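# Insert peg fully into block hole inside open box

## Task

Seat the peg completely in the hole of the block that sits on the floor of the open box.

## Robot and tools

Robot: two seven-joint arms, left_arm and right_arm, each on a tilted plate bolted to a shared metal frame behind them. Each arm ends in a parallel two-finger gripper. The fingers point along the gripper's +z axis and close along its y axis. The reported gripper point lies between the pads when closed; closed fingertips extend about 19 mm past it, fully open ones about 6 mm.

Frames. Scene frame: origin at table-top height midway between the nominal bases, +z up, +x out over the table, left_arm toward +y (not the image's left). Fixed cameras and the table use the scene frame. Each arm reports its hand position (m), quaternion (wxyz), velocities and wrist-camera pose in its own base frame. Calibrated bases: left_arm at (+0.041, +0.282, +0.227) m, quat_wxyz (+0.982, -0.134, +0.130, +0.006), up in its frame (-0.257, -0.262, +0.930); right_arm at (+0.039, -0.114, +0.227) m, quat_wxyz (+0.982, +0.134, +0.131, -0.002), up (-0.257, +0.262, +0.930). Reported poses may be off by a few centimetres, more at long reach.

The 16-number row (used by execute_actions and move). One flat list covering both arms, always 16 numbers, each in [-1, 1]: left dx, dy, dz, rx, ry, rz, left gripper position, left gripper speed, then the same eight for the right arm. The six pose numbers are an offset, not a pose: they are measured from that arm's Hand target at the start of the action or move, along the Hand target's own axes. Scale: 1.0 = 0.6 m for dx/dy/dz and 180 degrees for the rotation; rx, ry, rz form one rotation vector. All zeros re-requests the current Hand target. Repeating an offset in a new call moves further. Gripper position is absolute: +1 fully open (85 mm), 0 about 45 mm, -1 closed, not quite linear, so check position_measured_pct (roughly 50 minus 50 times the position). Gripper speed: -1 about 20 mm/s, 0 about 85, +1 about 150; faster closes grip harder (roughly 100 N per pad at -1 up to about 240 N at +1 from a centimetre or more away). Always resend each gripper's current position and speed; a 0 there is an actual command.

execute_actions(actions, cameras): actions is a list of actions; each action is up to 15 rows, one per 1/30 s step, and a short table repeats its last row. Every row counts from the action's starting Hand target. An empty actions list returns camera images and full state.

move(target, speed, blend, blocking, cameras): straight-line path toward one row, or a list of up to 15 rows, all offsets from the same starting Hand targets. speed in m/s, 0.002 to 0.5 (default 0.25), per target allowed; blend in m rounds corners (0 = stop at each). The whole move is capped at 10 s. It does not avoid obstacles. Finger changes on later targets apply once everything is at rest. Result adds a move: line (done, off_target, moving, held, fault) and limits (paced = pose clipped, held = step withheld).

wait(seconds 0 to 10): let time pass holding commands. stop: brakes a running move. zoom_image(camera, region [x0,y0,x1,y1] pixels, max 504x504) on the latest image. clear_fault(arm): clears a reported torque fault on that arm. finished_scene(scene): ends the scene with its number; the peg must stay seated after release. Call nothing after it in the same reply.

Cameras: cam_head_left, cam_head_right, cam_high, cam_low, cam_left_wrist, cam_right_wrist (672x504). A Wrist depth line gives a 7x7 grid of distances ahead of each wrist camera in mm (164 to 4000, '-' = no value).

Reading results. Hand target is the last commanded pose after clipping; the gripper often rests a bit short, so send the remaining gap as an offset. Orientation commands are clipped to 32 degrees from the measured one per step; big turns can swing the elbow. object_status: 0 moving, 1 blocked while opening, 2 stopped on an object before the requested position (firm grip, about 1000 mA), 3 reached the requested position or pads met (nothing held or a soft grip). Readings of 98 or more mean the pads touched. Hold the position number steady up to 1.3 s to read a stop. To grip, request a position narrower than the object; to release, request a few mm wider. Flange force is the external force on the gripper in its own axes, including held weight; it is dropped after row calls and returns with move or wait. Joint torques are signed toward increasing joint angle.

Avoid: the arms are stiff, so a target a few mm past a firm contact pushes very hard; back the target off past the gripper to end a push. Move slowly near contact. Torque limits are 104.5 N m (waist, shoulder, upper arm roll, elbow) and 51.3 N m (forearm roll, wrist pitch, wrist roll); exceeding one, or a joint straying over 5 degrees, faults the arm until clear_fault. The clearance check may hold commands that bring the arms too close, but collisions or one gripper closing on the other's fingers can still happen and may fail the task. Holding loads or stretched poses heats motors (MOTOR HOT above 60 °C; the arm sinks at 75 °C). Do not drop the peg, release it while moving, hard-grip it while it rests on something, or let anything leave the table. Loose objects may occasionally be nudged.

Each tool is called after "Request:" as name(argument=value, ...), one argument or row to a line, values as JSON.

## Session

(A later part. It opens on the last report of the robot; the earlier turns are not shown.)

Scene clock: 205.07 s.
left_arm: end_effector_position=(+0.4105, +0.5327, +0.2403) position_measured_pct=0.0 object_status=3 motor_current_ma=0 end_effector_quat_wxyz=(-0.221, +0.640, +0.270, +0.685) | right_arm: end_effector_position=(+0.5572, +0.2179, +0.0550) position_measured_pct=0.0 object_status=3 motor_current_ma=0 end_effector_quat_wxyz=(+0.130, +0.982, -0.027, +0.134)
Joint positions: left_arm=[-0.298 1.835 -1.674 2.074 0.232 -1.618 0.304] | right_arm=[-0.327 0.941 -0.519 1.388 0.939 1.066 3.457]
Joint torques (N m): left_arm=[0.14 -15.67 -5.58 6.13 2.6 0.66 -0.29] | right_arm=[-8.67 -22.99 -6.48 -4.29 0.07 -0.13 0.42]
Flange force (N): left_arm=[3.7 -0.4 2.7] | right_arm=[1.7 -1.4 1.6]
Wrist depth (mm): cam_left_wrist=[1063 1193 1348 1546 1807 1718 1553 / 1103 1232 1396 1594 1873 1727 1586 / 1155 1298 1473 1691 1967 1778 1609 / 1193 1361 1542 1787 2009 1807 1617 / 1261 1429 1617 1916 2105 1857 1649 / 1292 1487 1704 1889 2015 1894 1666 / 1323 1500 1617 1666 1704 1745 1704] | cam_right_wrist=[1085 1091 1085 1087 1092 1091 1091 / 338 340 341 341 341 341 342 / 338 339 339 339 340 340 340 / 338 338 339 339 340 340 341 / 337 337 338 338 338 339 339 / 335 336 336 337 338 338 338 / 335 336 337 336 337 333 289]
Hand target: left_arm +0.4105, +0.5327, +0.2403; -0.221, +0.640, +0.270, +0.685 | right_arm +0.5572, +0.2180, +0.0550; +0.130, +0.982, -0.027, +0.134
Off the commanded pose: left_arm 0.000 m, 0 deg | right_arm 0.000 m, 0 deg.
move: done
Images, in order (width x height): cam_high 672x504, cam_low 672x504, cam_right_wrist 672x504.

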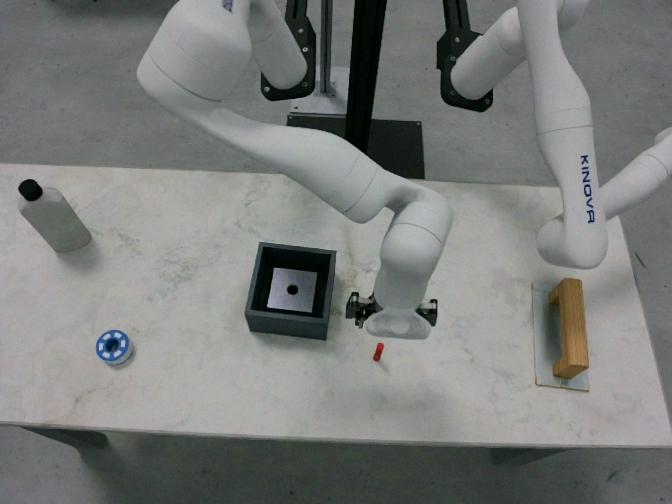

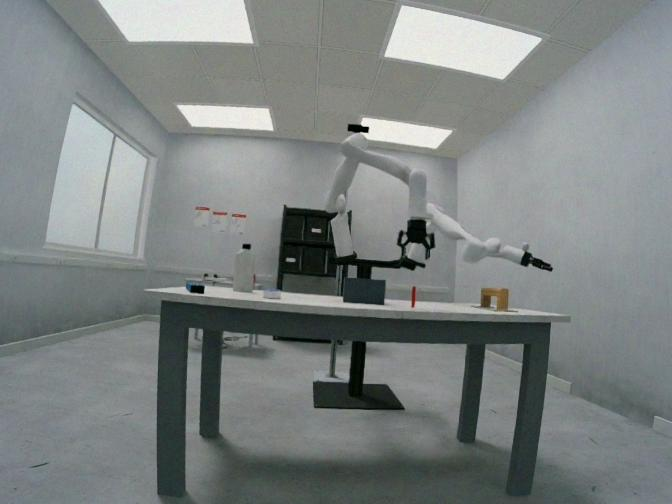

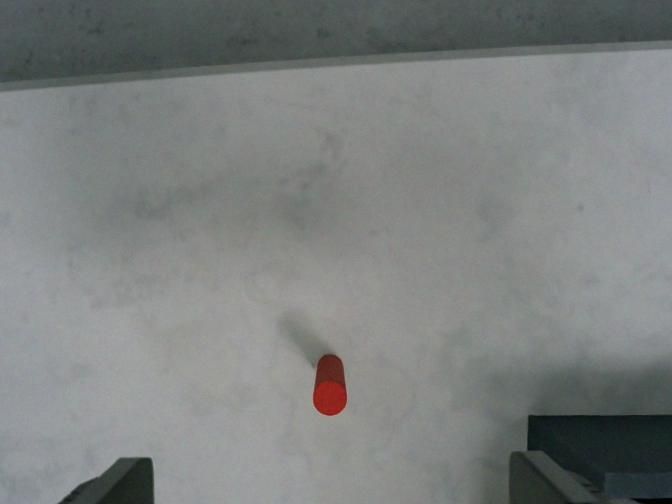

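Request:
move(
  target=[0,0,0,0,0,0,1,1,0,0,0.2,0,0,0,1,-0.8],
  speed=0.15,
)

Request:
move(
  target=[0,0,0,0,0,0,1,1,0,0,0,0,0,0,-1,-0.8],
  cameras=["cam_right_wrist"],
)

Scene clock: 211.27 s.
left_arm: end_effector_position=(+0.4105, +0.5327, +0.2403) position_measured_pct=0.0 object_status=3 motor_current_ma=0 end_effector_quat_wxyz=(-0.221, +0.640, +0.270, +0.685) | right_arm: end_effector_position=(+0.5880, +0.1865, -0.0566) position_measured_pct=0.0 object_status=3 motor_current_ma=0 end_effector_quat_wxyz=(+0.130, +0.982, -0.027, +0.134)
Joint positions: left_arm=[-0.298 1.835 -1.674 2.074 0.232 -1.618 0.304] | right_arm=[-0.299 1.14 -0.439 1.345 1.059 0.902 3.407]
Joint torques (N m): left_arm=[0.18 -15.66 -5.55 6.08 2.58 0.67 -0.32] | right_arm=[-8.86 -23.42 -6.19 -3.19 0.08 -0.16 0.36]
Flange force (N): left_arm=[3.8 -0.5 2.5] | right_arm=[1.1 -0.9 1.9]
Wrist depth (mm): cam_left_wrist=[1059 1206 1334 1514 1797 1700 1531 / 1098 1237 1390 1609 1873 1731 1571 / 1147 1308 1460 1691 1939 1768 1590 / 1193 1350 1542 1802 2015 1827 1613 / 1249 1426 1637 1927 2132 1837 1666 / 1290 1493 1709 1889 1973 1857 1674 / 1318 1493 1590 1649 1709 1768 1683] | cam_right_wrist=[220 220 221 221 221 221 221 / 220 220 220 220 221 221 221 / 219 220 220 220 220 221 220 / 219 219 219 220 220 220 220 / 218 218 219 219 219 219 219 / 218 218 218 218 219 219 219 / 217 218 218 218 218 218 218]
Hand target: left_arm +0.4105, +0.5327, +0.2403; -0.221, +0.640, +0.270, +0.685 | right_arm +0.5880, +0.1865, -0.0567; +0.130, +0.982, -0.027, +0.134
Off the commanded pose: left_arm 0.000 m, 0 deg | right_arm 0.000 m, 0 deg.
move: done

Scene clock: 213.93 s.
left_arm: end_effector_position=(+0.4105, +0.5327, +0.2403) position_measured_pct=0.0 object_status=3 motor_current_ma=0 end_effector_quat_wxyz=(-0.221, +0.640, +0.270, +0.685) | right_arm: end_effector_position=(+0.5880, +0.1865, -0.0567) position_measured_pct=85.3 object_status=0 motor_current_ma=1000 end_effector_quat_wxyz=(+0.130, +0.982, -0.027, +0.134)
Joint positions: left_arm=[-0.298 1.835 -1.674 2.074 0.232 -1.618 0.304] | right_arm=[-0.299 1.14 -0.439 1.345 1.059 0.902 3.407]
Joint torques (N m): left_arm=[0.18 -15.69 -5.62 6.15 2.59 0.69 -0.3] | right_arm=[-7.55 -21 -5.1 -2.89 0.27 -0.2 0.37]
Flange force (N): left_arm=[3.7 -0.6 2.6] | right_arm=[0.3 -1.0 -3.4]
Wrist depth (mm): cam_left_wrist=[1061 1188 1345 1507 1773 1740 1538 / 1111 1235 1399 1594 1857 1745 1564 / 1143 1292 1464 1700 1962 1792 1575 / 1190 1356 1542 1807 2021 1827 1613 / 1246 1432 1637 1939 2105 1842 1645 / 1298 1490 1691 1873 1985 1862 1662 / 1337 1507 1625 1658 1687 1754 1704] | cam_right_wrist=[221 221 221 221 221 222 222 / 220 220 220 220 221 221 221 / 219 220 220 220 220 220 221 / 219 219 219 219 220 220 220 / 218 218 218 219 219 219 220 / 218 218 218 218 219 219 219 / 218 218 218 218 218 219 219]
Hand target: left_arm +0.4105, +0.5327, +0.2403; -0.221, +0.640, +0.270, +0.685 | right_arm +0.5880, +0.1865, -0.0567; +0.130, +0.982, -0.027, +0.134
Off the commanded pose: left_arm 0.000 m, 0 deg | right_arm 0.000 m, 0 deg.
move: done
Images, in order (width x height): cam_right_wrist 672x504.

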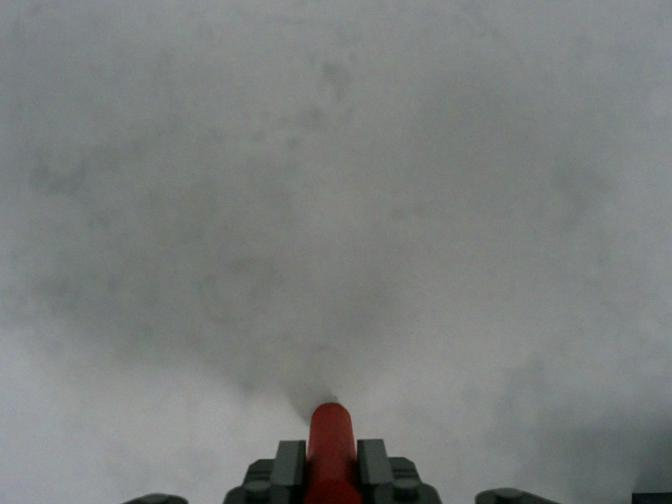

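Request:
move(
  target=[
    [0,0,0,0,0,0,1,1,0,0,-0.24,0,0,0,-1,-0.8],
    [0,0,0,0,0,0,1,1,-0.1715,0.3008,-0.24,0,0,0,-1,-0.8],
  ],
  speed=[0.2,0.25],
  blend=[0.02,0],
  cameras=["cam_right_wrist"],
)

Request:
zoom_image(
  camera="cam_right_wrist",
  region=[218, 300, 422, 504],
)

Scene clock: 225.13 s.
left_arm: end_effector_position=(+0.4105, +0.5327, +0.2403) position_measured_pct=0.0 object_status=3 motor_current_ma=0 end_effector_quat_wxyz=(-0.221, +0.640, +0.270, +0.685) | right_arm: end_effector_position=(+0.4360, +0.0521, +0.0941) position_measured_pct=85.3 object_status=2 motor_current_ma=1000 end_effector_quat_wxyz=(+0.130, +0.982, -0.027, +0.134)
Joint positions: left_arm=[-0.298 1.835 -1.674 2.074 0.232 -1.618 0.304] | right_arm=[-0.049 0.574 -0.518 2.037 1.018 0.766 3.354]
Joint torques (N m): left_arm=[0.16 -15.69 -5.63 6.09 2.56 0.68 -0.3] | right_arm=[-5.67 -17.03 -5.11 -3.11 0.04 -0.19 0.37]
Flange force (N): left_arm=[3.6 -0.5 2.5] | right_arm=[0.9 0.1 2.1]
Wrist depth (mm): cam_left_wrist=[1061 1186 1323 1517 1797 1713 1524 / 1103 1249 1396 1594 1862 1736 1564 / 1151 1292 1473 1691 1973 1778 1579 / 1190 1361 1531 1812 2028 1807 1621 / 1246 1420 1637 1927 2078 1868 1645 / 1287 1480 1700 1905 2003 1884 1670 / 1342 1500 1609 1649 1704 1754 1713] | cam_right_wrist=[365 365 366 366 367 366 367 / 364 364 365 365 366 366 365 / 363 364 364 364 364 365 366 / 362 361 354 354 355 364 364 / 360 360 311 304 316 293 364 / 360 360 304 304 304 292 362 / 360 359 322 - 314 290 362]
Hand target: left_arm +0.4105, +0.5327, +0.2403; -0.221, +0.640, +0.270, +0.685 | right_arm +0.4360, +0.0521, +0.0941; +0.130, +0.982, -0.027, +0.134
Off the commanded pose: left_arm 0.000 m, 0 deg | right_arm 0.000 m, 0 deg.
move: done
Images, in order (width x height): cam_right_wrist 672x504.

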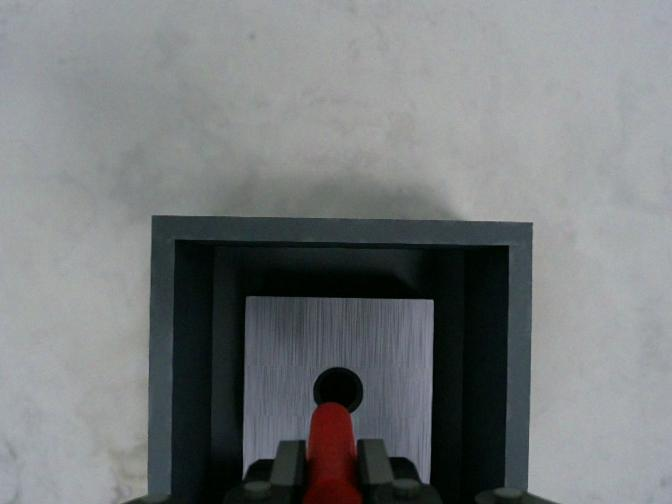

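Scaled by 2.471.

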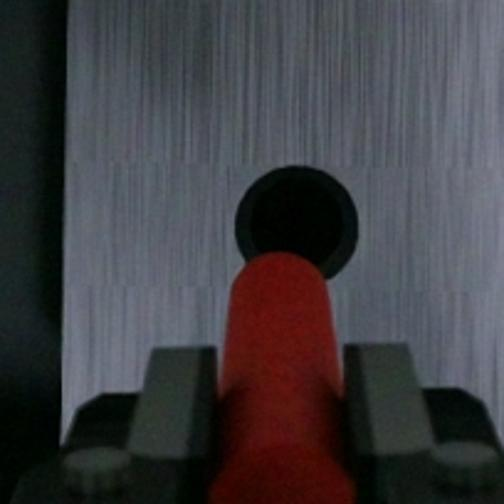

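Request:
move(
  target=[0,0,0,0,0,0,1,1,-0.0135,0.0042,0.12,0,0,0,-1,-0.8],
  speed=0.15,
  cameras=["cam_right_wrist"],
)

Request:
zoom_image(
  camera="cam_right_wrist",
  region=[218, 300, 422, 504],
)

Scene clock: 233.57 s.
left_arm: end_effector_position=(+0.4105, +0.5327, +0.2403) position_measured_pct=0.0 object_status=3 motor_current_ma=0 end_effector_quat_wxyz=(-0.221, +0.640, +0.270, +0.685) | right_arm: end_effector_position=(+0.4465, +0.0309, +0.0256) position_measured_pct=85.3 object_status=2 motor_current_ma=1000 end_effector_quat_wxyz=(+0.130, +0.982, -0.027, +0.134)
Joint positions: left_arm=[-0.298 1.835 -1.674 2.074 0.232 -1.618 0.304] | right_arm=[-0.074 0.727 -0.404 2.068 1.27 0.64 3.145]
Joint torques (N m): left_arm=[0.2 -15.7 -5.6 6.14 2.6 0.68 -0.29] | right_arm=[-5.84 -17.59 -4.8 -1.4 0.08 -0.16 0.37]
Flange force (N): left_arm=[3.7 -0.6 2.7] | right_arm=[0.1 0.2 2.6]
Wrist depth (mm): cam_left_wrist=[1057 1182 1337 1538 1802 1736 1556 / 1103 1228 1387 1625 1884 1736 1579 / 1147 1300 1464 1704 1962 1768 1586 / 1195 1364 1538 1778 2034 1827 1629 / 1251 1414 1633 1933 2085 1832 1649 / 1295 1493 1709 1878 1985 1894 1683 / 1337 1507 1609 1662 1722 1778 1700] | cam_right_wrist=[292 293 293 293 294 294 295 / 292 293 292 293 293 293 294 / 291 291 292 292 292 292 293 / 290 231 283 283 283 221 292 / 289 235 232 233 233 233 291 / 289 237 232 233 233 232 291 / 289 239 232 232 232 232 291]
Hand target: left_arm +0.4105, +0.5327, +0.2403; -0.221, +0.640, +0.270, +0.685 | right_arm +0.4465, +0.0309, +0.0256; +0.130, +0.982, -0.027, +0.134
Off the commanded pose: left_arm 0.000 m, 0 deg | right_arm 0.000 m, 0 deg.
move: done
Images, in order (width x height): cam_right_wrist 672x504.

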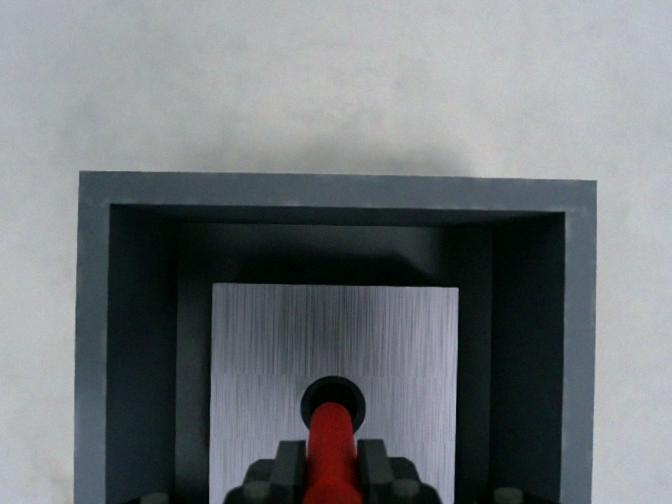

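Scaled by 2.471.

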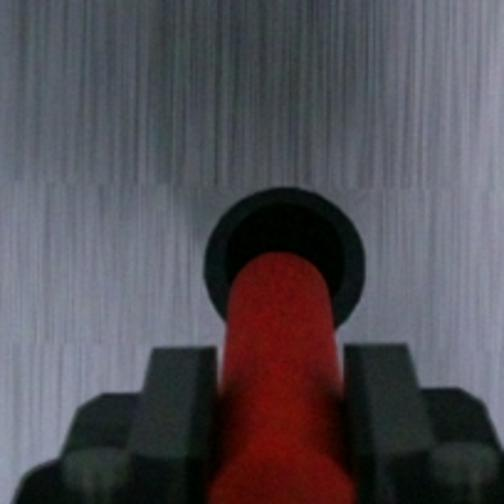

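Request:
move(
  target=[
    [0,0,0,0,0,0,1,1,0.0028,0.0006,0,0,0,0,-1,-0.8],
    [0,0,0,0,0,0,1,1,0.0028,0.0006,0.0417,0,0,0,-1,-0.8],
  ],
  speed=0.04,
  cameras=["cam_right_wrist"],
)

Request:
zoom_image(
  camera="cam_right_wrist",
  region=[218, 300, 422, 504],
)

Scene clock: 250.57 s.
left_arm: end_effector_position=(+0.4105, +0.5327, +0.2403) position_measured_pct=0.0 object_status=3 motor_current_ma=0 end_effector_quat_wxyz=(-0.221, +0.640, +0.270, +0.685) | right_arm: end_effector_position=(+0.4545, +0.0240, +0.0028) position_measured_pct=85.3 object_status=2 motor_current_ma=1000 end_effector_quat_wxyz=(+0.130, +0.982, -0.027, +0.134)
Joint positions: left_arm=[-0.298 1.835 -1.674 2.074 0.232 -1.618 0.304] | right_arm=[-0.076 0.785 -0.369 2.053 1.351 0.611 3.087]
Joint torques (N m): left_arm=[0.15 -15.66 -5.62 6.13 2.59 0.71 -0.27] | right_arm=[-5.94 -17.94 -4.76 -0.89 0 -0.15 0.37]
Flange force (N): left_arm=[3.7 -0.5 2.6] | right_arm=[-0.3 0.2 3.2]
Wrist depth (mm): cam_left_wrist=[1063 1186 1350 1535 1812 1709 1556 / 1098 1230 1411 1594 1868 1754 1560 / 1147 1295 1473 1709 1933 1792 1564 / 1201 1359 1538 1817 1997 1837 1617 / 1251 1429 1629 1900 2085 1857 1662 / 1300 1493 1700 1868 1985 1862 1687 / 1316 1493 1602 1649 1722 1768 1709] | cam_right_wrist=[268 267 268 268 268 269 269 / 267 266 267 267 268 268 268 / 266 182 267 169 267 267 268 / 168 258 258 258 259 221 170 / 168 236 208 208 208 220 169 / 168 240 207 208 208 218 169 / - 241 207 207 208 231 -]
Hand target: left_arm +0.4105, +0.5327, +0.2403; -0.221, +0.640, +0.270, +0.685 | right_arm +0.4545, +0.0240, +0.0028; +0.130, +0.982, -0.027, +0.134
Off the commanded pose: left_arm 0.000 m, 0 deg | right_arm 0.000 m, 0 deg.
move: done
Images, in order (width x height): cam_right_wrist 672x504.

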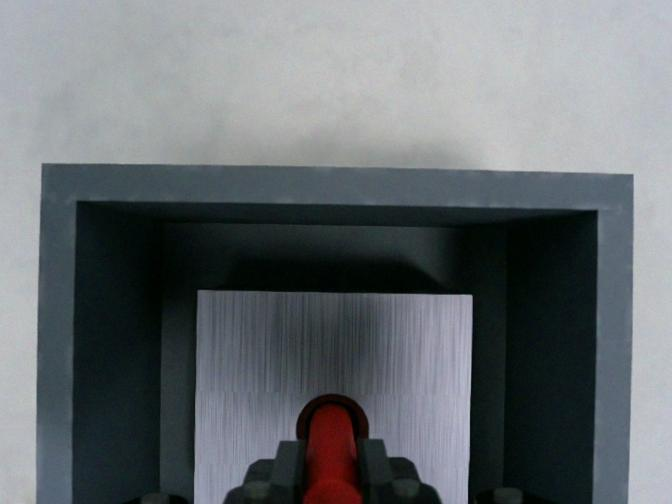

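Scaled by 2.471.

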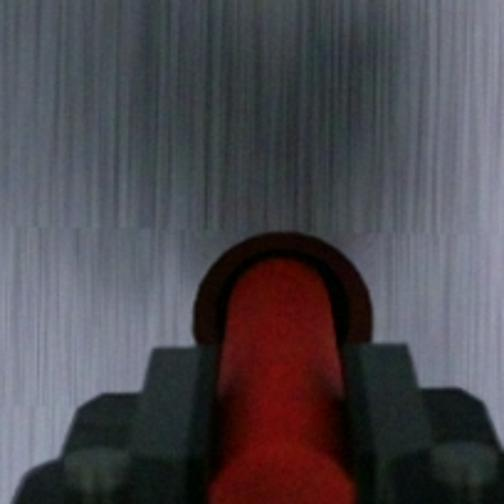

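Request:
move(
  target=[0,0,0,0,0,0,1,1,0,0,0.045,0,0,0,-1,-0.8],
  speed=0.06,
)

Scene clock: 254.70 s.
left_arm: end_effector_position=(+0.4105, +0.5327, +0.2403) position_measured_pct=0.0 object_status=3 motor_current_ma=0 end_effector_quat_wxyz=(-0.221, +0.640, +0.270, +0.685) | right_arm: end_effector_position=(+0.4615, +0.0169, -0.0222) position_measured_pct=85.3 object_status=2 motor_current_ma=1000 end_effector_quat_wxyz=(+0.130, +0.982, -0.027, +0.134)
Joint positions: left_arm=[-0.298 1.835 -1.674 2.074 0.232 -1.618 0.304] | right_arm=[-0.077 0.849 -0.336 2.037 1.443 0.585 3.016]
Joint torques (N m): left_arm=[0.17 -15.66 -5.62 6.13 2.56 0.65 -0.26] | right_arm=[-6.05 -18.18 -4.69 -0.32 0.04 -0.14 0.39]
Flange force (N): left_arm=[3.6 -0.5 2.7] | right_arm=[-0.5 0.3 3.3]
Wrist depth (mm): cam_left_wrist=[1061 1195 1334 1528 1782 1709 1556 / 1100 1242 1390 1602 1868 1727 1560 / 1145 1285 1460 1704 1973 1802 1598 / 1199 1359 1553 1802 2028 1817 1625 / 1253 1423 1645 1922 2112 1842 1653 / 1290 1473 1709 1873 1991 1884 1691 / 1323 1500 1602 1653 1713 1773 1713] | cam_right_wrist=[241 240 241 241 241 242 242 / 240 240 240 241 241 241 241 / - 240 240 240 241 240 241 / - 231 231 232 231 220 179 / - 206 181 181 181 208 178 / - 207 181 181 181 196 177 / - - - - 181 206 -]
Hand target: left_arm +0.4105, +0.5327, +0.2403; -0.221, +0.640, +0.270, +0.685 | right_arm +0.4614, +0.0169, -0.0223; +0.130, +0.982, -0.027, +0.134
Off the commanded pose: left_arm 0.000 m, 0 deg | right_arm 0.000 m, 0 deg.
move: done

Request:
move(
  target=[0,0,0,0,0,0,1,1,0,0,0.012,0,0,0,-1,-0.8],
  speed=0.03,
)

Scene clock: 257.53 s.
left_arm: end_effector_position=(+0.4105, +0.5327, +0.2403) position_measured_pct=0.0 object_status=3 motor_current_ma=0 end_effector_quat_wxyz=(-0.221, +0.640, +0.270, +0.685) | right_arm: end_effector_position=(+0.4633, +0.0150, -0.0290) position_measured_pct=85.3 object_status=2 motor_current_ma=1000 end_effector_quat_wxyz=(+0.130, +0.982, -0.027, +0.134)
Joint positions: left_arm=[-0.298 1.835 -1.674 2.074 0.232 -1.618 0.304] | right_arm=[-0.077 0.866 -0.328 2.032 1.468 0.579 2.998]
Joint torques (N m): left_arm=[0.21 -15.72 -5.56 6.14 2.53 0.68 -0.26] | right_arm=[-6.07 -18.33 -4.7 -0.23 0.06 -0.17 0.35]
Flange force (N): left_arm=[3.6 -0.7 2.7] | right_arm=[-0.4 0.2 3.4]
Wrist depth (mm): cam_left_wrist=[1059 1184 1339 1528 1812 1709 1535 / 1103 1237 1399 1598 1878 1740 1564 / 1145 1300 1457 1696 1944 1797 1582 / 1197 1364 1538 1797 2046 1817 1641 / 1256 1423 1633 1900 2092 1842 1662 / 1300 1467 1704 1884 1973 1847 1704 / 1326 1503 1602 1662 1704 1759 1704] | cam_right_wrist=[233 233 233 234 234 234 234 / 233 233 233 233 233 234 234 / - 232 232 233 233 233 234 / - 224 224 225 225 220 179 / - 206 174 174 174 208 178 / 183 207 174 174 174 196 177 / - 208 173 173 - 206 -]
Hand target: left_arm +0.4105, +0.5327, +0.2403; -0.221, +0.640, +0.270, +0.685 | right_arm +0.4633, +0.0150, -0.0290; +0.130, +0.982, -0.027, +0.134
Off the commanded pose: left_arm 0.000 m, 0 deg | right_arm 0.000 m, 0 deg.
move: done

Request:
move(
  target=[0,0,0,0,0,0,1,1,0,0,0.006,0,0,0,-1,-0.8],
  speed=0.02,
  cameras=["cam_right_wrist","cam_high"],
)

Request:
zoom_image(
  camera="cam_right_wrist",
  region=[218, 300, 422, 504],
)

Scene clock: 260.87 s.
left_arm: end_effector_position=(+0.4105, +0.5327, +0.2403) position_measured_pct=0.0 object_status=3 motor_current_ma=0 end_effector_quat_wxyz=(-0.221, +0.640, +0.270, +0.685) | right_arm: end_effector_position=(+0.4642, +0.0140, -0.0323) position_measured_pct=85.3 object_status=2 motor_current_ma=1000 end_effector_quat_wxyz=(+0.130, +0.982, -0.027, +0.134)
Joint positions: left_arm=[-0.298 1.835 -1.674 2.074 0.232 -1.618 0.304] | right_arm=[-0.076 0.875 -0.325 2.029 1.48 0.576 2.989]
Joint torques (N m): left_arm=[0.17 -15.69 -5.59 6.12 2.57 0.68 -0.31] | right_arm=[-6.14 -18.3 -4.58 -0.23 0.05 -0.16 0.34]
Flange force (N): left_arm=[3.7 -0.5 2.6] | right_arm=[-0.5 0.4 3.1]
Wrist depth (mm): cam_left_wrist=[1054 1186 1342 1521 1782 1727 1542 / 1100 1235 1393 1621 1878 1740 1556 / 1151 1300 1467 1713 1944 1768 1579 / 1195 1356 1538 1807 2015 1822 1605 / 1242 1432 1637 1911 2072 1847 1637 / 1290 1487 1696 1884 1979 1878 1687 / 1318 1517 1609 1641 1727 1778 1713] | cam_right_wrist=[230 230 230 230 230 231 231 / 229 229 229 229 230 230 230 / - 229 229 - - 230 230 / - 220 220 220 221 221 179 / - 206 170 170 171 197 178 / 183 170 170 170 170 187 178 / - 208 170 171 - 206 -]
Hand target: left_arm +0.4105, +0.5327, +0.2403; -0.221, +0.640, +0.270, +0.685 | right_arm +0.4642, +0.0140, -0.0323; +0.130, +0.982, -0.027, +0.134
Off the commanded pose: left_arm 0.000 m, 0 deg | right_arm 0.000 m, 0 deg.
move: done
Images, in order (width x height): cam_high 672x504, cam_right_wrist 672x504.

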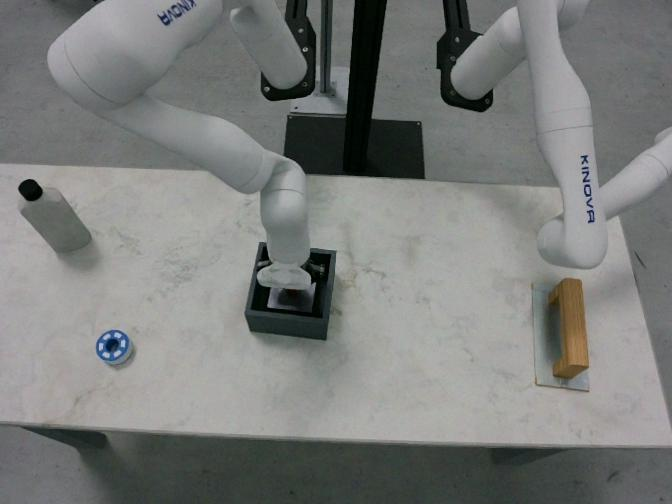

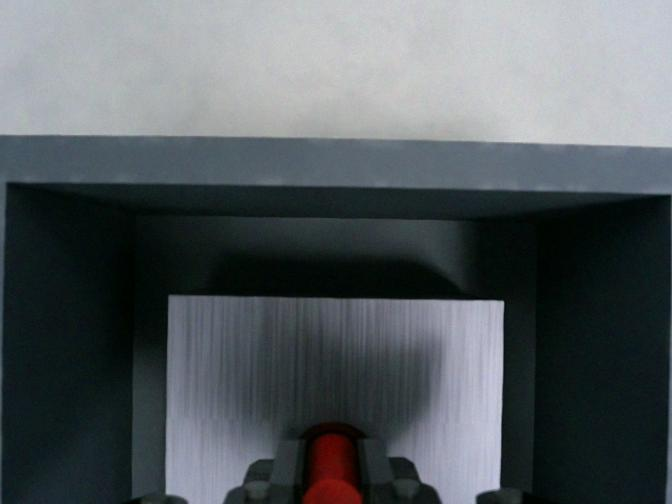

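Scaled by 2.471.

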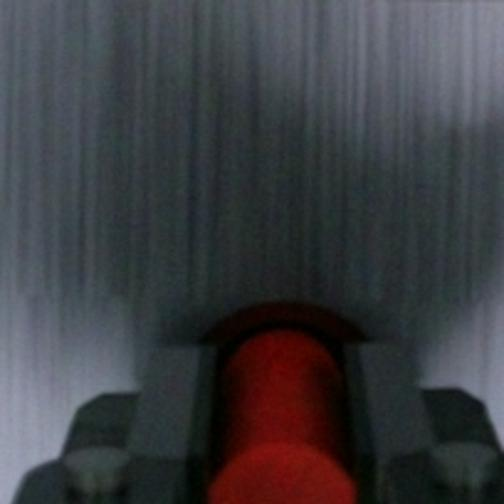

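Request:
move(
  target=[0,0,0,0,0,0,1,1,0,0,0.0035,0,0,0,-1,-0.8],
  speed=0.02,
)

Request:
move(
  target=[
    [0,0,0,0,0,0,1,1,0,0,0,0,0,0,-0.5,-1],
    [0,0,0,0,0,0,1,1,0,0,-0.2,0,0,0,-0.5,-1],
  ],
  speed=0.15,
  cameras=["cam_right_wrist"],
)

Request:
zoom_image(
  camera="cam_right_wrist",
  region=[218, 300, 422, 504],
)

Scene clock: 267.53 s.
left_arm: end_effector_position=(+0.4105, +0.5327, +0.2403) position_measured_pct=0.0 object_status=3 motor_current_ma=0 end_effector_quat_wxyz=(-0.221, +0.640, +0.270, +0.685) | right_arm: end_effector_position=(+0.4648, +0.0135, -0.0342) position_measured_pct=85.3 object_status=2 motor_current_ma=1000 end_effector_quat_wxyz=(+0.130, +0.982, -0.027, +0.134)
Joint positions: left_arm=[-0.298 1.835 -1.674 2.074 0.232 -1.618 0.304] | right_arm=[-0.076 0.88 -0.323 2.027 1.487 0.574 2.984]
Joint torques (N m): left_arm=[0.16 -15.68 -5.62 6.13 2.54 0.64 -0.25] | right_arm=[-2.95 -5.74 -1.2 -1.74 0.63 -1.1 0.32]
Flange force (N): left_arm=[3.5 -0.5 2.8] | right_arm=[-3.4 4.4 -34.7]
Wrist depth (mm): cam_left_wrist=[1052 1193 1339 1517 1759 1696 1560 / 1096 1235 1393 1590 1847 1722 1582 / 1151 1298 1457 1691 1922 1768 1582 / 1190 1373 1542 1812 2053 1822 1613 / 1232 1435 1633 1911 2085 1842 1641 / 1292 1467 1709 1878 1962 1884 1691 / 1329 1514 1602 1649 1679 1754 1709] | cam_right_wrist=[228 229 229 229 229 229 229 / 228 228 228 228 229 229 229 / - 228 - - 228 228 228 / - 219 219 219 219 219 179 / - 205 169 169 169 198 179 / - 168 168 169 169 196 178 / - 207 168 169 168 206 -]
Hand target: left_arm +0.4105, +0.5327, +0.2403; -0.221, +0.640, +0.270, +0.685 | right_arm +0.4648, +0.0135, -0.0343; +0.130, +0.982, -0.027, +0.134
Off the commanded pose: left_arm 0.000 m, 0 deg | right_arm 0.000 m, 0 deg.
move: done

Scene clock: 269.43 s.
left_arm: end_effector_position=(+0.4105, +0.5327, +0.2403) position_measured_pct=0.0 object_status=3 motor_current_ma=0 end_effector_quat_wxyz=(-0.221, +0.640, +0.270, +0.685) | right_arm: end_effector_position=(+0.4340, +0.0450, +0.0773) position_measured_pct=74.9 object_status=3 motor_current_ma=0 end_effector_quat_wxyz=(+0.130, +0.982, -0.027, +0.134)
Joint positions: left_arm=[-0.298 1.835 -1.674 2.074 0.232 -1.618 0.304] | right_arm=[-0.063 0.6 -0.477 2.065 1.076 0.718 3.3]
Joint torques (N m): left_arm=[0.2 -15.68 -5.56 6.15 2.57 0.66 -0.3] | right_arm=[-5.57 -16.88 -4.95 -2.58 0.07 -0.16 0.4]
Flange force (N): left_arm=[3.7 -0.6 2.8] | right_arm=[0.6 0.0 2.1]
Wrist depth (mm): cam_left_wrist=[1052 1193 1326 1535 1807 1727 1560 / 1103 1232 1387 1594 1857 1763 1571 / 1139 1290 1464 1691 1956 1778 1590 / 1201 1342 1549 1792 2021 1837 1633 / 1249 1423 1617 1900 2098 1842 1662 / 1303 1487 1709 1889 2003 1862 1687 / 1316 1503 1605 1674 1713 1773 1700] | cam_right_wrist=[348 348 348 349 348 350 349 / 347 347 347 348 348 348 348 / 345 347 346 346 346 348 347 / 344 274 337 338 337 266 347 / 343 248 288 287 308 265 346 / 342 282 287 287 305 264 345 / 343 285 286 286 304 263 345]
Hand target: left_arm +0.4105, +0.5327, +0.2403; -0.221, +0.640, +0.270, +0.685 | right_arm +0.4340, +0.0450, +0.0774; +0.130, +0.982, -0.027, +0.134
Off the commanded pose: left_arm 0.000 m, 0 deg | right_arm 0.000 m, 0 deg.
move: done
Images, in order (width x height): cam_right_wrist 672x504.

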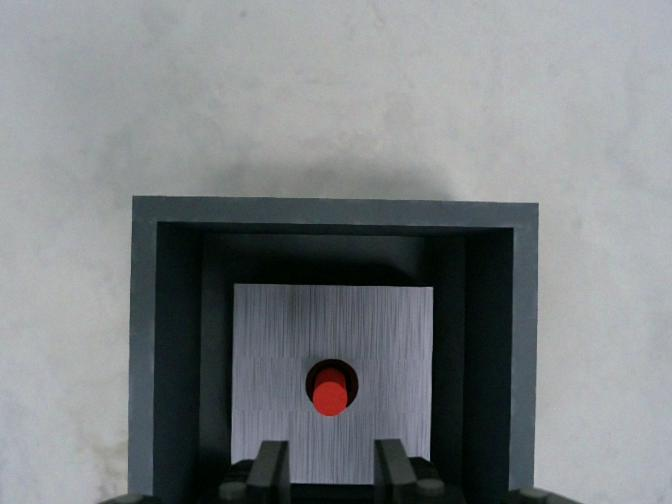

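Scaled by 2.471.

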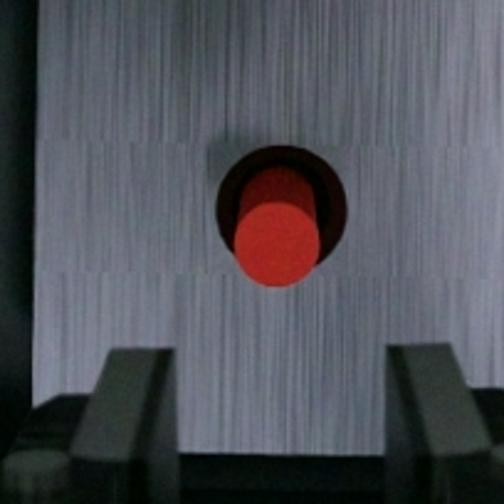

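Request:
move(
  target=[
    [0,0,0,0,0,0,1,1,0,0,0,0,0,0,-1,0],
    [0,0,0,0,0,0,1,1,0,0,0.133,0,0,0,-1,0],
  ],
  speed=0.15,
)

Request:
move(
  target=[0,0,0,0,0,0,1,1,0,0,0.01,0,0,0,-1,0],
  speed=0.02,
)

Request:
zoom_image(
  camera="cam_right_wrist",
  region=[218, 300, 422, 504],
)

Scene clock: 280.10 s.
left_arm: end_effector_position=(+0.4105, +0.5327, +0.2403) position_measured_pct=0.0 object_status=3 motor_current_ma=0 end_effector_quat_wxyz=(-0.221, +0.640, +0.270, +0.685) | right_arm: end_effector_position=(+0.4545, +0.0241, +0.0032) position_measured_pct=98.7 object_status=3 motor_current_ma=1000 end_effector_quat_wxyz=(+0.130, +0.982, -0.027, +0.134)
Joint positions: left_arm=[-0.298 1.835 -1.674 2.074 0.232 -1.618 0.304] | right_arm=[-0.083 0.783 -0.359 2.054 1.346 0.604 3.09]
Joint torques (N m): left_arm=[0.17 -15.65 -5.6 6.09 2.57 0.65 -0.31] | right_arm=[-5.96 -17.94 -4.69 -0.78 0.04 -0.13 0.37]
Flange force (N): left_arm=[3.7 -0.4 2.6] | right_arm=[0.2 0.1 3.2]
Wrist depth (mm): cam_left_wrist=[1056 1195 1342 1521 1797 1731 1549 / 1094 1232 1405 1598 1873 1731 1567 / 1155 1290 1454 1713 1956 1782 1575 / 1184 1361 1535 1778 1997 1802 1621 / 1244 1426 1609 1933 2085 1847 1666 / 1298 1500 1696 1873 1985 1857 1679 / 1331 1510 1617 1649 1713 1754 1713] | cam_right_wrist=[268 268 268 269 269 269 270 / 268 267 267 268 268 268 269 / 267 179 267 169 267 267 268 / 169 258 258 259 259 221 170 / 168 236 208 208 209 220 169 / 168 239 208 208 208 219 169 / - 241 207 208 208 231 -]
Hand target: left_arm +0.4105, +0.5327, +0.2403; -0.221, +0.640, +0.270, +0.685 | right_arm +0.4544, +0.0240, +0.0031; +0.130, +0.982, -0.027, +0.134
Off the commanded pose: left_arm 0.000 m, 0 deg | right_arm 0.000 m, 0 deg.
move: done

Scene clock: 280.80 s.
left_arm: end_effector_position=(+0.4105, +0.5327, +0.2403) position_measured_pct=0.0 object_status=3 motor_current_ma=0 end_effector_quat_wxyz=(-0.221, +0.640, +0.270, +0.685) | right_arm: end_effector_position=(+0.4560, +0.0225, -0.0025) position_measured_pct=98.7 object_status=3 motor_current_ma=1000 end_effector_quat_wxyz=(+0.130, +0.982, -0.027, +0.134)
Joint positions: left_arm=[-0.298 1.835 -1.674 2.074 0.232 -1.618 0.304] | right_arm=[-0.084 0.797 -0.351 2.051 1.367 0.597 3.074]
Joint torques (N m): left_arm=[0.15 -15.66 -5.63 6.07 2.55 0.66 -0.3] | right_arm=[-5.93 -17.88 -4.68 -0.8 0.06 -0.13 0.43]
Flange force (N): left_arm=[3.6 -0.4 2.5] | right_arm=[-0.7 0.2 3.0]
Wrist depth (mm): cam_left_wrist=[1054 1190 1339 1542 1822 1722 1538 / 1100 1246 1381 1582 1873 1773 1560 / 1137 1285 1460 1727 1962 1792 1590 / 1186 1361 1521 1773 2028 1807 1625 / 1246 1432 1625 1933 2059 1852 1649 / 1295 1490 1696 1847 2003 1868 1683 / 1326 1500 1605 1645 1683 1778 1700] | cam_right_wrist=[262 262 263 263 263 263 263 / 262 262 262 262 262 263 262 / 261 261 261 262 262 262 262 / - 252 253 252 253 221 179 / - 236 202 202 202 220 178 / - 239 202 202 202 218 177 / - 241 201 202 202 231 -]
Hand target: left_arm +0.4105, +0.5327, +0.2403; -0.221, +0.640, +0.270, +0.685 | right_arm +0.4560, +0.0225, -0.0025; +0.130, +0.982, -0.027, +0.134
Off the commanded pose: left_arm 0.000 m, 0 deg | right_arm 0.000 m, 0 deg.
move: done

Scaled by 2.471.
This view is cut from an older image: the scene may have changed since it was taken.

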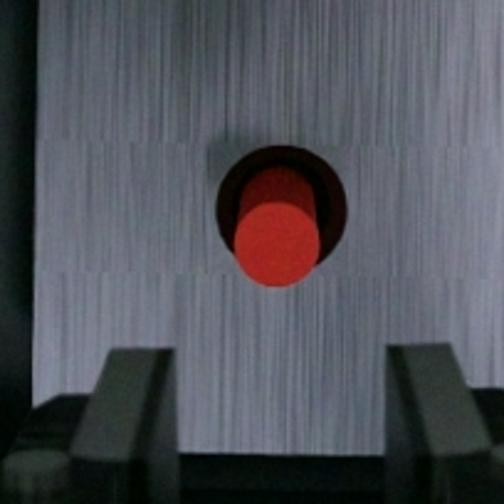

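Request:
move(
  target=[0,0,0,0,0,0,1,1,0,0,0.005,0,0,0,-1,0],
  speed=0.02,
  cameras=["cam_right_wrist"],
)

Request:
zoom_image(
  camera="cam_right_wrist",
  region=[218, 300, 422, 504],
)

Scene clock: 285.33 s.
left_arm: end_effector_position=(+0.4105, +0.5327, +0.2403) position_measured_pct=0.0 object_status=3 motor_current_ma=0 end_effector_quat_wxyz=(-0.221, +0.640, +0.270, +0.685) | right_arm: end_effector_position=(+0.4567, +0.0217, -0.0052) position_measured_pct=98.7 object_status=3 motor_current_ma=1000 end_effector_quat_wxyz=(+0.130, +0.982, -0.027, +0.134)
Joint positions: left_arm=[-0.298 1.835 -1.674 2.074 0.232 -1.618 0.304] | right_arm=[-0.084 0.804 -0.347 2.049 1.377 0.594 3.066]
Joint torques (N m): left_arm=[0.14 -15.67 -5.63 6.15 2.64 0.65 -0.3] | right_arm=[-6.04 -17.99 -4.65 -0.73 0.1 -0.17 0.39]
Flange force (N): left_arm=[3.7 -0.4 2.8] | right_arm=[-0.1 0.3 2.9]
Wrist depth (mm): cam_left_wrist=[1056 1193 1342 1517 1807 1713 1538 / 1109 1235 1396 1609 1857 1740 1579 / 1141 1300 1470 1687 1967 1787 1590 / 1188 1364 1524 1797 2040 1812 1617 / 1244 1414 1613 1911 2112 1857 1658 / 1295 1473 1704 1857 1991 1884 1683 / 1329 1500 1602 1641 1691 1768 1709] | cam_right_wrist=[259 259 259 260 260 260 260 / 258 258 259 259 259 260 259 / 258 257 258 258 258 259 259 / - 249 249 249 250 221 178 / - 236 199 199 200 220 178 / - 239 199 199 199 218 177 / - 241 198 199 199 231 -]
Hand target: left_arm +0.4105, +0.5327, +0.2403; -0.221, +0.640, +0.270, +0.685 | right_arm +0.4567, +0.0217, -0.0052; +0.130, +0.982, -0.027, +0.134
Off the commanded pose: left_arm 0.000 m, 0 deg | right_arm 0.000 m, 0 deg.
move: done
Images, in order (width x height): cam_right_wrist 672x504.

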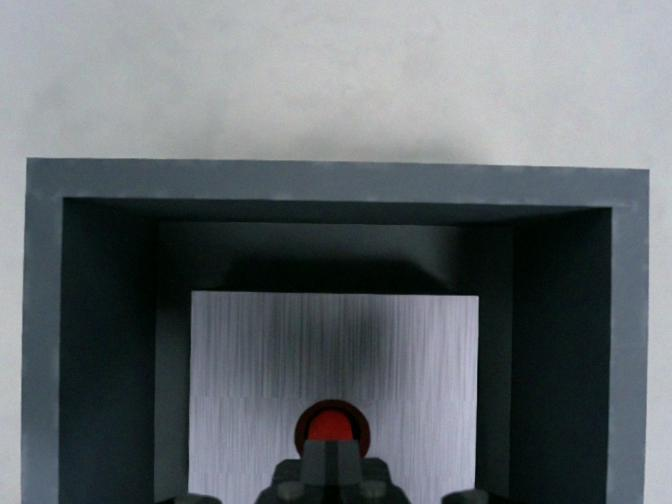

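Scaled by 2.471.

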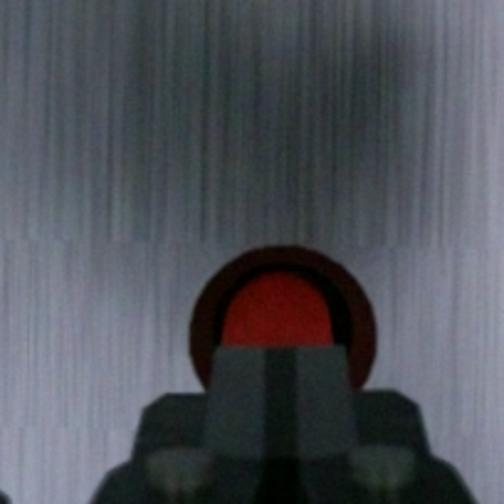

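Request:
move(
  target=[0,0,0,0,0,0,1,1,0,0,0.0055,0,0,0,-1,0],
  speed=0.02,
)

Request:
move(
  target=[0,0,0,0,0,0,1,1,0,0,0.004,0,0,0,-1,0],
  speed=0.02,
)

Scene clock: 292.33 s.
left_arm: end_effector_position=(+0.4105, +0.5327, +0.2403) position_measured_pct=0.0 object_status=3 motor_current_ma=0 end_effector_quat_wxyz=(-0.221, +0.640, +0.270, +0.685) | right_arm: end_effector_position=(+0.4576, +0.0208, -0.0083) position_measured_pct=98.7 object_status=3 motor_current_ma=1000 end_effector_quat_wxyz=(+0.130, +0.982, -0.027, +0.134)
Joint positions: left_arm=[-0.298 1.835 -1.674 2.074 0.232 -1.618 0.304] | right_arm=[-0.084 0.812 -0.343 2.047 1.388 0.591 3.057]
Joint torques (N m): left_arm=[0.22 -15.65 -5.58 6.16 2.58 0.63 -0.28] | right_arm=[-6.08 -18.03 -4.67 -0.73 0.13 -0.12 0.43]
Flange force (N): left_arm=[3.7 -0.6 2.9] | right_arm=[-0.5 0.4 3.0]
Wrist depth (mm): cam_left_wrist=[1052 1186 1337 1531 1792 1718 1553 / 1100 1242 1381 1598 1868 1778 1586 / 1147 1295 1460 1704 1967 1802 1582 / 1190 1367 1524 1787 2009 1817 1621 / 1258 1426 1629 1922 2118 1873 1658 / 1290 1470 1713 1884 1997 1857 1674 / 1339 1497 1617 1666 1713 1754 1709] | cam_right_wrist=[256 256 256 256 256 257 257 / 255 255 255 256 255 256 256 / 255 254 255 255 255 256 256 / - 246 246 246 247 220 179 / - 236 196 196 196 219 178 / - 239 195 196 196 207 177 / - 241 195 196 195 218 -]
Hand target: left_arm +0.4105, +0.5327, +0.2403; -0.221, +0.640, +0.270, +0.685 | right_arm +0.4576, +0.0208, -0.0083; +0.130, +0.982, -0.027, +0.134
Off the commanded pose: left_arm 0.000 m, 0 deg | right_arm 0.000 m, 0 deg.
move: done

Scene clock: 293.03 s.
left_arm: end_effector_position=(+0.4105, +0.5327, +0.2403) position_measured_pct=0.0 object_status=3 motor_current_ma=0 end_effector_quat_wxyz=(-0.221, +0.640, +0.270, +0.685) | right_arm: end_effector_position=(+0.4583, +0.0203, -0.0105) position_measured_pct=98.7 object_status=3 motor_current_ma=1000 end_effector_quat_wxyz=(+0.130, +0.982, -0.027, +0.134)
Joint positions: left_arm=[-0.298 1.835 -1.674 2.074 0.232 -1.618 0.304] | right_arm=[-0.085 0.817 -0.34 2.046 1.397 0.588 3.051]
Joint torques (N m): left_arm=[0.15 -15.61 -5.56 6.08 2.56 0.68 -0.29] | right_arm=[-0.55 -0.32 1.5 -0.57 0.46 -0.69 0.41]
Flange force (N): left_arm=[3.9 -0.4 2.5] | right_arm=[-2.8 2.9 -48.1]
Wrist depth (mm): cam_left_wrist=[1061 1180 1329 1528 1792 1727 1549 / 1096 1232 1370 1598 1911 1754 1564 / 1159 1313 1470 1709 1927 1787 1586 / 1190 1364 1542 1822 2040 1807 1602 / 1246 1432 1649 1916 2125 1852 1662 / 1287 1467 1731 1873 1979 1868 1691 / 1316 1517 1598 1641 1691 1736 1679] | cam_right_wrist=[255 255 255 255 255 255 256 / 254 254 254 254 254 254 255 / 253 253 254 254 254 254 255 / - 230 245 245 245 221 172 / - 233 195 195 195 221 179 / - 235 194 194 194 208 178 / - - 194 194 194 219 -]
Hand target: left_arm +0.4105, +0.5327, +0.2403; -0.221, +0.640, +0.270, +0.685 | right_arm +0.4582, +0.0202, -0.0106; +0.130, +0.982, -0.027, +0.134
Off the commanded pose: left_arm 0.000 m, 0 deg | right_arm 0.000 m, 0 deg.
move: done

Request:
move(
  target=[0,0,0,0,0,0,1,1,0,0,-0.15,0,0,0,-1,0],
  speed=0.2,
  cameras=["cam_right_wrist"],
)

Request:
finished_scene(
  scene=2,
)

Scene clock: 298.60 s.
left_arm: end_effector_position=(+0.4105, +0.5327, +0.2403) position_measured_pct=0.0 object_status=3 motor_current_ma=0 end_effector_quat_wxyz=(-0.221, +0.640, +0.270, +0.685) | right_arm: end_effector_position=(+0.4351, +0.0438, +0.0731) position_measured_pct=98.7 object_status=3 motor_current_ma=1000 end_effector_quat_wxyz=(+0.130, +0.982, -0.027, +0.134)
Joint positions: left_arm=[-0.298 1.835 -1.674 2.074 0.232 -1.618 0.304] | right_arm=[-0.072 0.608 -0.461 2.066 1.086 0.706 3.293]
Joint torques (N m): left_arm=[0.17 -15.71 -5.57 6.12 2.57 0.7 -0.29] | right_arm=[-5.61 -17.01 -4.89 -2.5 0.1 -0.14 0.4]
Flange force (N): left_arm=[3.7 -0.6 2.5] | right_arm=[0.6 -0.1 2.3]
Wrist depth (mm): cam_left_wrist=[1047 1195 1350 1514 1768 1718 1556 / 1103 1239 1396 1598 1900 1722 1579 / 1149 1295 1473 1691 1950 1787 1579 / 1186 1364 1517 1797 2021 1832 1637 / 1258 1429 1625 1900 2078 1842 1658 / 1298 1480 1718 1905 2003 1873 1679 / 1329 1497 1594 1649 1704 1773 1709] | cam_right_wrist=[343 344 344 344 345 345 345 / 342 343 342 343 343 344 344 / 341 342 342 342 342 343 343 / 341 273 333 333 334 266 342 / 340 243 283 283 307 264 342 / 339 243 283 283 304 264 339 / 338 242 282 281 304 263 340]
Hand target: left_arm +0.4105, +0.5327, +0.2403; -0.221, +0.640, +0.270, +0.685 | right_arm +0.4351, +0.0438, +0.0732; +0.130, +0.982, -0.027, +0.134
Off the commanded pose: left_arm 0.000 m, 0 deg | right_arm 0.000 m, 0 deg.
move: done
Images, in order (width x height): cam_right_wrist 672x504.

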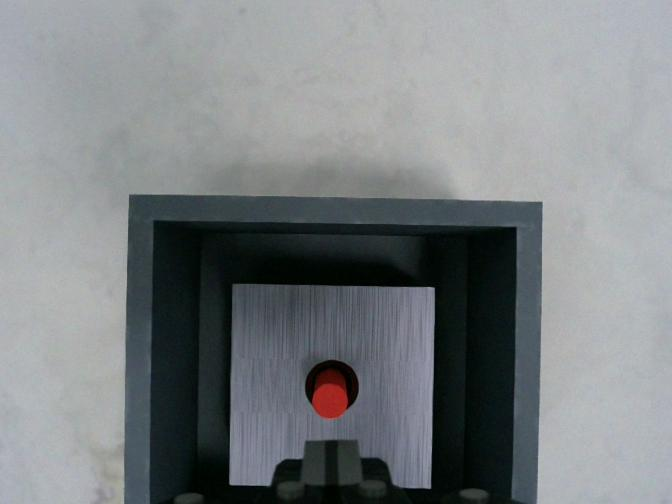

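The scene is finished: the task was done.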